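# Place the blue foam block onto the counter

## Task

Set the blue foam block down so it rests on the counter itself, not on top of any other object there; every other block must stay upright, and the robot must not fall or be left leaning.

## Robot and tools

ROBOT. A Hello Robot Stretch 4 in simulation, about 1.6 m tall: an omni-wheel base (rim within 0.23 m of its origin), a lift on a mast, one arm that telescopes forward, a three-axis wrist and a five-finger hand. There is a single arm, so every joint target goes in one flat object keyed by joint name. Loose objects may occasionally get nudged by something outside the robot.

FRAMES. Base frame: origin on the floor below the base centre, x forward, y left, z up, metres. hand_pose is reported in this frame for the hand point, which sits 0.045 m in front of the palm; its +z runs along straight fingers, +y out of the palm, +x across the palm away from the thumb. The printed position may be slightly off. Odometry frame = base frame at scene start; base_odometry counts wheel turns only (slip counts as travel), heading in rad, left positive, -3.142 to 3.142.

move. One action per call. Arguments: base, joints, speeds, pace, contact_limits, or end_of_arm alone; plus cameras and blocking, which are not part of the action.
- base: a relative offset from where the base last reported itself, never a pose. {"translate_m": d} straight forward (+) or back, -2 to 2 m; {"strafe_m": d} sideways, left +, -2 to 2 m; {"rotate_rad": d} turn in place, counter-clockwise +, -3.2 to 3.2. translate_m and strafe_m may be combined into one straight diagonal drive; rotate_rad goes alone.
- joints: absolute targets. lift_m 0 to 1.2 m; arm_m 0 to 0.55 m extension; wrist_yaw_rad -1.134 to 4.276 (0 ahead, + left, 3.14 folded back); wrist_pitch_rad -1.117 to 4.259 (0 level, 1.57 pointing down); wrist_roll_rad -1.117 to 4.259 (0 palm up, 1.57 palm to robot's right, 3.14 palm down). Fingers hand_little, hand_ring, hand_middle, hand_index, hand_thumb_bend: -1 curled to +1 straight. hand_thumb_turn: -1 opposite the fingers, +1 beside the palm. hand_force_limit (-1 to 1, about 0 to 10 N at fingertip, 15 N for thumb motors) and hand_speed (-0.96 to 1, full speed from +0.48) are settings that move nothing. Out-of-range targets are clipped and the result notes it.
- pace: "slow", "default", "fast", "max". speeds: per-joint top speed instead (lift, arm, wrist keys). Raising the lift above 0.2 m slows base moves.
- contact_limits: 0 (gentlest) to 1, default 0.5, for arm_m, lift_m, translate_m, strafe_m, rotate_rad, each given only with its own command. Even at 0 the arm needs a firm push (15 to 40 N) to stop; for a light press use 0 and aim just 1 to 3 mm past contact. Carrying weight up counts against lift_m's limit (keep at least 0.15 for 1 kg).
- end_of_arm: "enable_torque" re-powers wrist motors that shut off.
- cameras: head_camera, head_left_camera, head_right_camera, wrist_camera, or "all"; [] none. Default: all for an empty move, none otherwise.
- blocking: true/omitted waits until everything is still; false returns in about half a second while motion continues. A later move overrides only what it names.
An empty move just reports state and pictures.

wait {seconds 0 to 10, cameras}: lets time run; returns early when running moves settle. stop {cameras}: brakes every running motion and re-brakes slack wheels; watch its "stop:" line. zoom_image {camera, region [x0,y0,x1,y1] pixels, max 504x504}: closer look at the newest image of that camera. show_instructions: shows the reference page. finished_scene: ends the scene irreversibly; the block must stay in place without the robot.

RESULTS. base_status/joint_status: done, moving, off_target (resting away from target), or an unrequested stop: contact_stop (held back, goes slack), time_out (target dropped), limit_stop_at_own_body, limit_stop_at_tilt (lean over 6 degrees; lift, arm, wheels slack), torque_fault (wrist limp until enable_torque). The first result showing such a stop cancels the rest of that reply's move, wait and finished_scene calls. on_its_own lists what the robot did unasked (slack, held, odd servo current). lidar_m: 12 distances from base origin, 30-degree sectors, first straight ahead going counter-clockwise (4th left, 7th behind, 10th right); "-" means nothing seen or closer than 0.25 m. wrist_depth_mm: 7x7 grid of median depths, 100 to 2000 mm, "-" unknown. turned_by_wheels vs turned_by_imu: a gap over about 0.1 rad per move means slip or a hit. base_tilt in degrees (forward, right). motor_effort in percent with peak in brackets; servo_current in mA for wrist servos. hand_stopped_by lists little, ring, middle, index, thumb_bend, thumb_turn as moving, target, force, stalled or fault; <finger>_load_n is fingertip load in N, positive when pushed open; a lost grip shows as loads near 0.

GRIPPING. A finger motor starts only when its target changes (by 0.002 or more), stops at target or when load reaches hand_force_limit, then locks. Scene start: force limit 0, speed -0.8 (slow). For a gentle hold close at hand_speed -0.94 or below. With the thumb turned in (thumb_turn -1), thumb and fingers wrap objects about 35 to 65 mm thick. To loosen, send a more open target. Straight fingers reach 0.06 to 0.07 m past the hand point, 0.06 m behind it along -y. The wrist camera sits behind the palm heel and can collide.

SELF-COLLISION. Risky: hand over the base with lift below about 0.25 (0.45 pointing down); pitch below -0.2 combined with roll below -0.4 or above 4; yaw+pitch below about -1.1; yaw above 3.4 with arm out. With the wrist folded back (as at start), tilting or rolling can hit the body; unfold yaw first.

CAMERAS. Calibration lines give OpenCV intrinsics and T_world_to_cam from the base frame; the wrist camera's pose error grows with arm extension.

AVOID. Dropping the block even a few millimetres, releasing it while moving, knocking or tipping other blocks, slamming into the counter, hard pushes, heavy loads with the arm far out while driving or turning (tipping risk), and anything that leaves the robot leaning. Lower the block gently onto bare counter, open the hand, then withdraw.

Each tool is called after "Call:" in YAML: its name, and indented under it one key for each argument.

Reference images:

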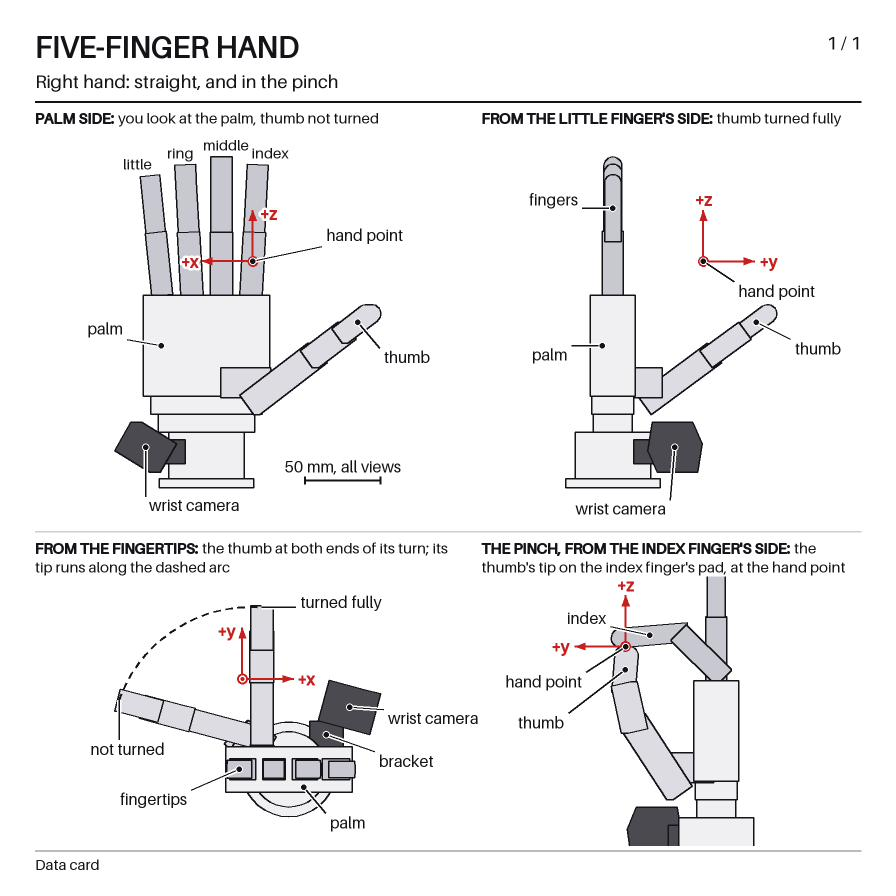

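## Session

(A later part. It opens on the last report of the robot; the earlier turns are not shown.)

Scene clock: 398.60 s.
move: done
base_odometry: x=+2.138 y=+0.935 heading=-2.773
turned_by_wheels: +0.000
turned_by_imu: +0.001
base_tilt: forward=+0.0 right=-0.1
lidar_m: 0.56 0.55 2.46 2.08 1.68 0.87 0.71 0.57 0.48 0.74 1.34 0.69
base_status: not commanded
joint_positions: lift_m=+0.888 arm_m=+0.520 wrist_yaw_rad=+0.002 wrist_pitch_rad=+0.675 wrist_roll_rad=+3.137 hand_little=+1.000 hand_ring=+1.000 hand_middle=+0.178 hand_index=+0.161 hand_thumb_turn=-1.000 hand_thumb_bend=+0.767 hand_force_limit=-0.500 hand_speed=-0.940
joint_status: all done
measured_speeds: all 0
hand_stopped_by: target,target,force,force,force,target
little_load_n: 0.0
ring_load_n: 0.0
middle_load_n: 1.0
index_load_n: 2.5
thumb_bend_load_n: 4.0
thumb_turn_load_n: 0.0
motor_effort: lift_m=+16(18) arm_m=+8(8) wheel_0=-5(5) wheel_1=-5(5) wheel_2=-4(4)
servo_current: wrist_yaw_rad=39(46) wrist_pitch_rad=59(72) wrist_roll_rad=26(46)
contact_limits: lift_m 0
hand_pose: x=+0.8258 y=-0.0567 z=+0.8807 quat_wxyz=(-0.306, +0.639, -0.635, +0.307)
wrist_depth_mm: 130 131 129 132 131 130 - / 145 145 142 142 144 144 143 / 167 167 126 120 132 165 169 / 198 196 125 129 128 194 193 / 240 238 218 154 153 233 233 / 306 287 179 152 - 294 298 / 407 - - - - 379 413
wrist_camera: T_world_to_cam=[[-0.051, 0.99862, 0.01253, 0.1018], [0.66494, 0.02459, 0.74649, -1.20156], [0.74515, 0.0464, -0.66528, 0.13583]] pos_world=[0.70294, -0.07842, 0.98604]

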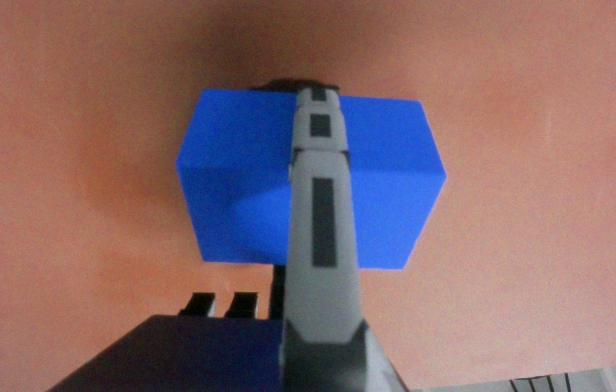

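Call:
move:
  joints: {"hand_index": 0.55, "hand_middle": 0.55, "hand_thumb_bend": 1.0, "hand_speed": -0.9}
  cameras: ["wrist_camera"]

Scene clock: 403.30 s.
move: done
base_odometry: x=+2.138 y=+0.935 heading=-2.773
turned_by_wheels: +0.000
turned_by_imu: +0.001
base_tilt: forward=+0.0 right=+0.0
lidar_m: 0.59 0.56 2.48 2.08 1.67 0.88 0.70 0.60 0.47 0.77 1.35 0.71
base_status: not commanded
joint_positions: lift_m=+0.888 arm_m=+0.520 wrist_yaw_rad=+0.002 wrist_pitch_rad=+0.675 wrist_roll_rad=+3.137 hand_little=+1.000 hand_ring=+1.000 hand_middle=+0.550 hand_index=+0.550 hand_thumb_turn=-1.000 hand_thumb_bend=+1.000 hand_force_limit=-0.500 hand_speed=-0.900
joint_status: all done
measured_speeds: all 0
hand_stopped_by: target,target,target,target,target,target
little_load_n: 0.0
ring_load_n: 0.0
middle_load_n: 0.0
index_load_n: 0.0
thumb_bend_load_n: 0.0
thumb_turn_load_n: 0.0
motor_effort: lift_m=+17(17) arm_m=+8(8) wheel_0=-5(5) wheel_1=-5(5) wheel_2=-4(4)
servo_current: wrist_yaw_rad=33(52) wrist_pitch_rad=52(65) wrist_roll_rad=33(46)
contact_limits: lift_m 0
hand_pose: x=+0.8258 y=-0.0567 z=+0.8807 quat_wxyz=(-0.306, +0.639, -0.635, +0.307)
wrist_depth_mm: 129 130 130 131 130 129 - / 144 144 143 137 143 143 142 / 166 165 133 130 134 163 163 / 195 194 126 126 126 190 190 / 236 235 159 151 - 230 230 / 301 282 179 159 - 291 296 / 397 - - - - 373 402
wrist_camera: T_world_to_cam=[[-0.05087, 0.99862, 0.01268, 0.10156], [0.66495, 0.02439, 0.74649, -1.20158], [0.74515, 0.0464, -0.66528, 0.13583]] pos_world=[0.70294, -0.07842, 0.98604]

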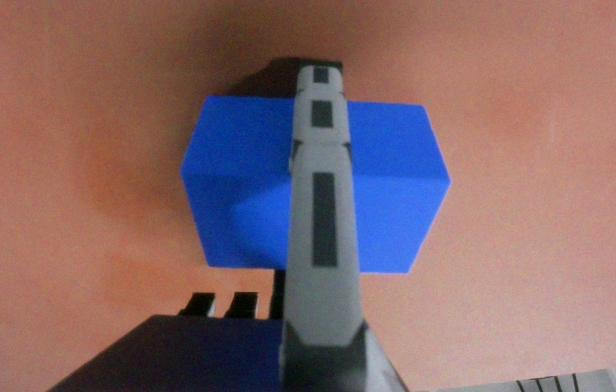

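Call:
move:
  joints: {"lift_m": 1.05}
  speeds: {"lift_m": 0.08}
  cameras: ["wrist_camera", "head_camera", "head_right_camera"]

Scene clock: 408.97 s.
move: done
base_odometry: x=+2.138 y=+0.935 heading=-2.773
turned_by_wheels: +0.000
turned_by_imu: +0.001
base_tilt: forward=+0.1 right=-0.1
lidar_m: 0.59 0.56 2.44 2.07 1.68 0.89 0.71 0.61 0.48 0.74 1.33 0.71
base_status: not commanded
joint_positions: lift_m=+1.050 arm_m=+0.520 wrist_yaw_rad=+0.002 wrist_pitch_rad=+0.675 wrist_roll_rad=+3.137 hand_little=+1.000 hand_ring=+1.000 hand_middle=+0.550 hand_index=+0.550 hand_thumb_turn=-1.000 hand_thumb_bend=+1.000 hand_force_limit=-0.500 hand_speed=-0.900
joint_status: all done
measured_speeds: all 0
hand_stopped_by: target,target,target,target,target,target
little_load_n: 0.0
ring_load_n: 0.0
middle_load_n: 0.0
index_load_n: 0.0
thumb_bend_load_n: 0.0
thumb_turn_load_n: 0.0
motor_effort: lift_m=+27(30) arm_m=+7(8) wheel_0=-5(5) wheel_1=-5(5) wheel_2=-4(4)
servo_current: wrist_yaw_rad=33(65) wrist_pitch_rad=46(65) wrist_roll_rad=26(46)
hand_pose: x=+0.8258 y=-0.0567 z=+1.0423 quat_wxyz=(-0.306, +0.639, -0.635, +0.307)
wrist_depth_mm: 289 290 286 248 285 283 286 / 320 322 322 259 320 320 317 / 368 370 373 359 368 368 364 / 436 433 433 430 - 424 424 / 521 525 517 484 - 512 517 / 668 621 179 - - - - / - - - - - - -
pictures: head_camera, head_right_camera, wrist_camera
wrist_camera: T_world_to_cam=[[-0.05087, 0.99862, 0.01268, 0.09951], [0.66495, 0.02439, 0.74649, -1.32221], [0.74515, 0.0464, -0.66528, 0.24334]] pos_world=[0.70294, -0.07842, 1.14764]

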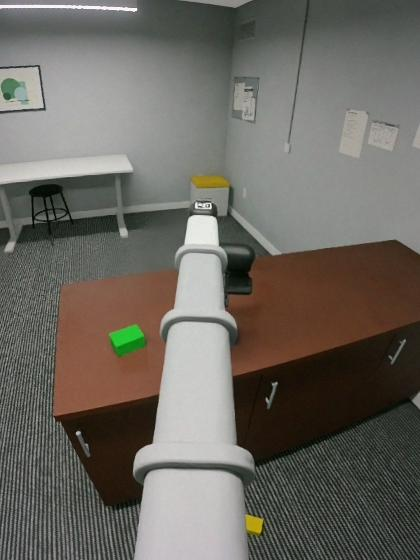

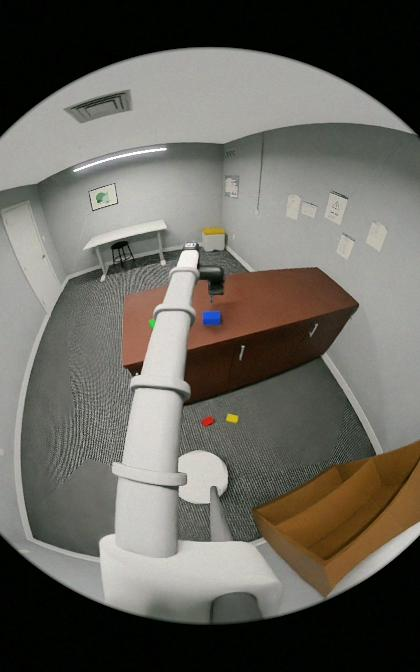

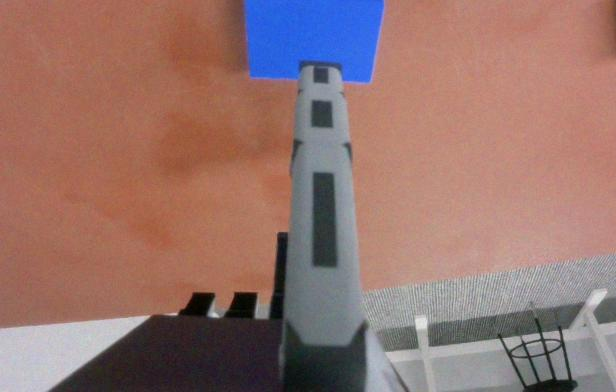

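Call:
move:
  joints: {"arm_m": 0.15}
  cameras: ["head_camera", "head_left_camera"]

Call:
zoom_image:
  camera: "head_camera"
  region: [50, 250, 420, 560]

Scene clock: 415.47 s.
move: done
base_odometry: x=+2.138 y=+0.935 heading=-2.773
turned_by_wheels: +0.000
turned_by_imu: +0.001
base_tilt: forward=+0.0 right=-0.1
lidar_m: 0.56 0.56 2.47 2.08 1.65 0.86 0.71 0.60 0.47 0.74 1.33 0.70
base_status: not commanded
joint_positions: lift_m=+1.050 arm_m=+0.150 wrist_yaw_rad=+0.002 wrist_pitch_rad=+0.675 wrist_roll_rad=+3.137 hand_little=+1.000 hand_ring=+1.000 hand_middle=+0.550 hand_index=+0.550 hand_thumb_turn=-1.000 hand_thumb_bend=+1.000 hand_force_limit=-0.500 hand_speed=-0.900
joint_status: all done
measured_speeds: all 0
hand_stopped_by: target,target,target,target,target,target
little_load_n: 0.0
ring_load_n: -0.5
middle_load_n: 0.0
index_load_n: 0.0
thumb_bend_load_n: 0.0
thumb_turn_load_n: 0.0
motor_effort: lift_m=+27(27) arm_m=-8(10) wheel_0=-5(5) wheel_1=-4(5) wheel_2=-4(4)
servo_current: wrist_yaw_rad=52(59) wrist_pitch_rad=59(65) wrist_roll_rad=33(46)
hand_pose: x=+0.4565 y=-0.0567 z=+1.0423 quat_wxyz=(-0.306, +0.639, -0.635, +0.307)
wrist_depth_mm: 1118 1118 931 778 676 591 530 / 1060 878 732 621 559 508 473 / 788 683 591 539 477 430 387 / 640 559 477 462 - 430 430 / 535 530 521 484 - 496 517 / 683 640 179 - - 654 661 / 891 - - - - - -

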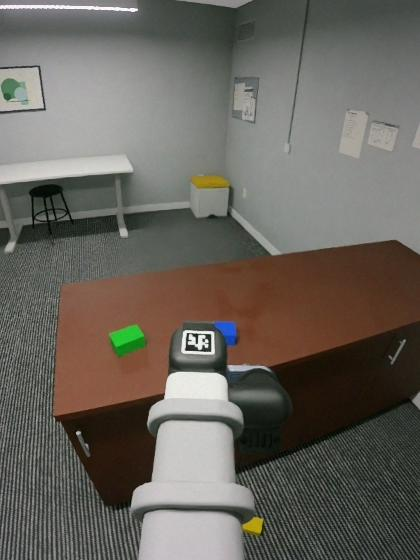

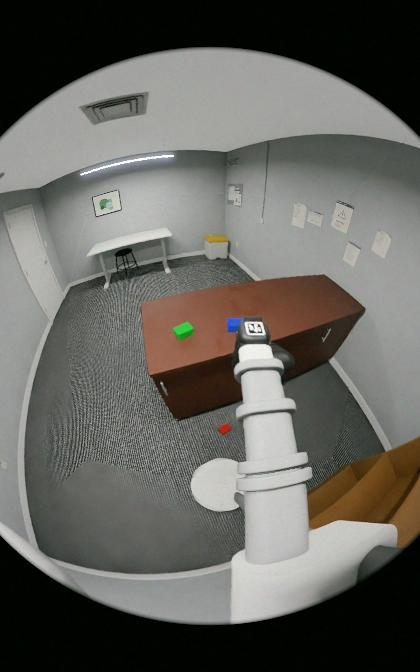

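Scaled by 1.362 from the camera's image (finer frame: 1200x1600).

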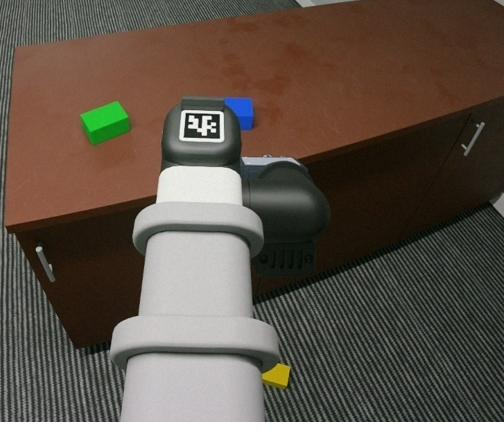

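Call:
finished_scene:

The scene is finished: the task was done.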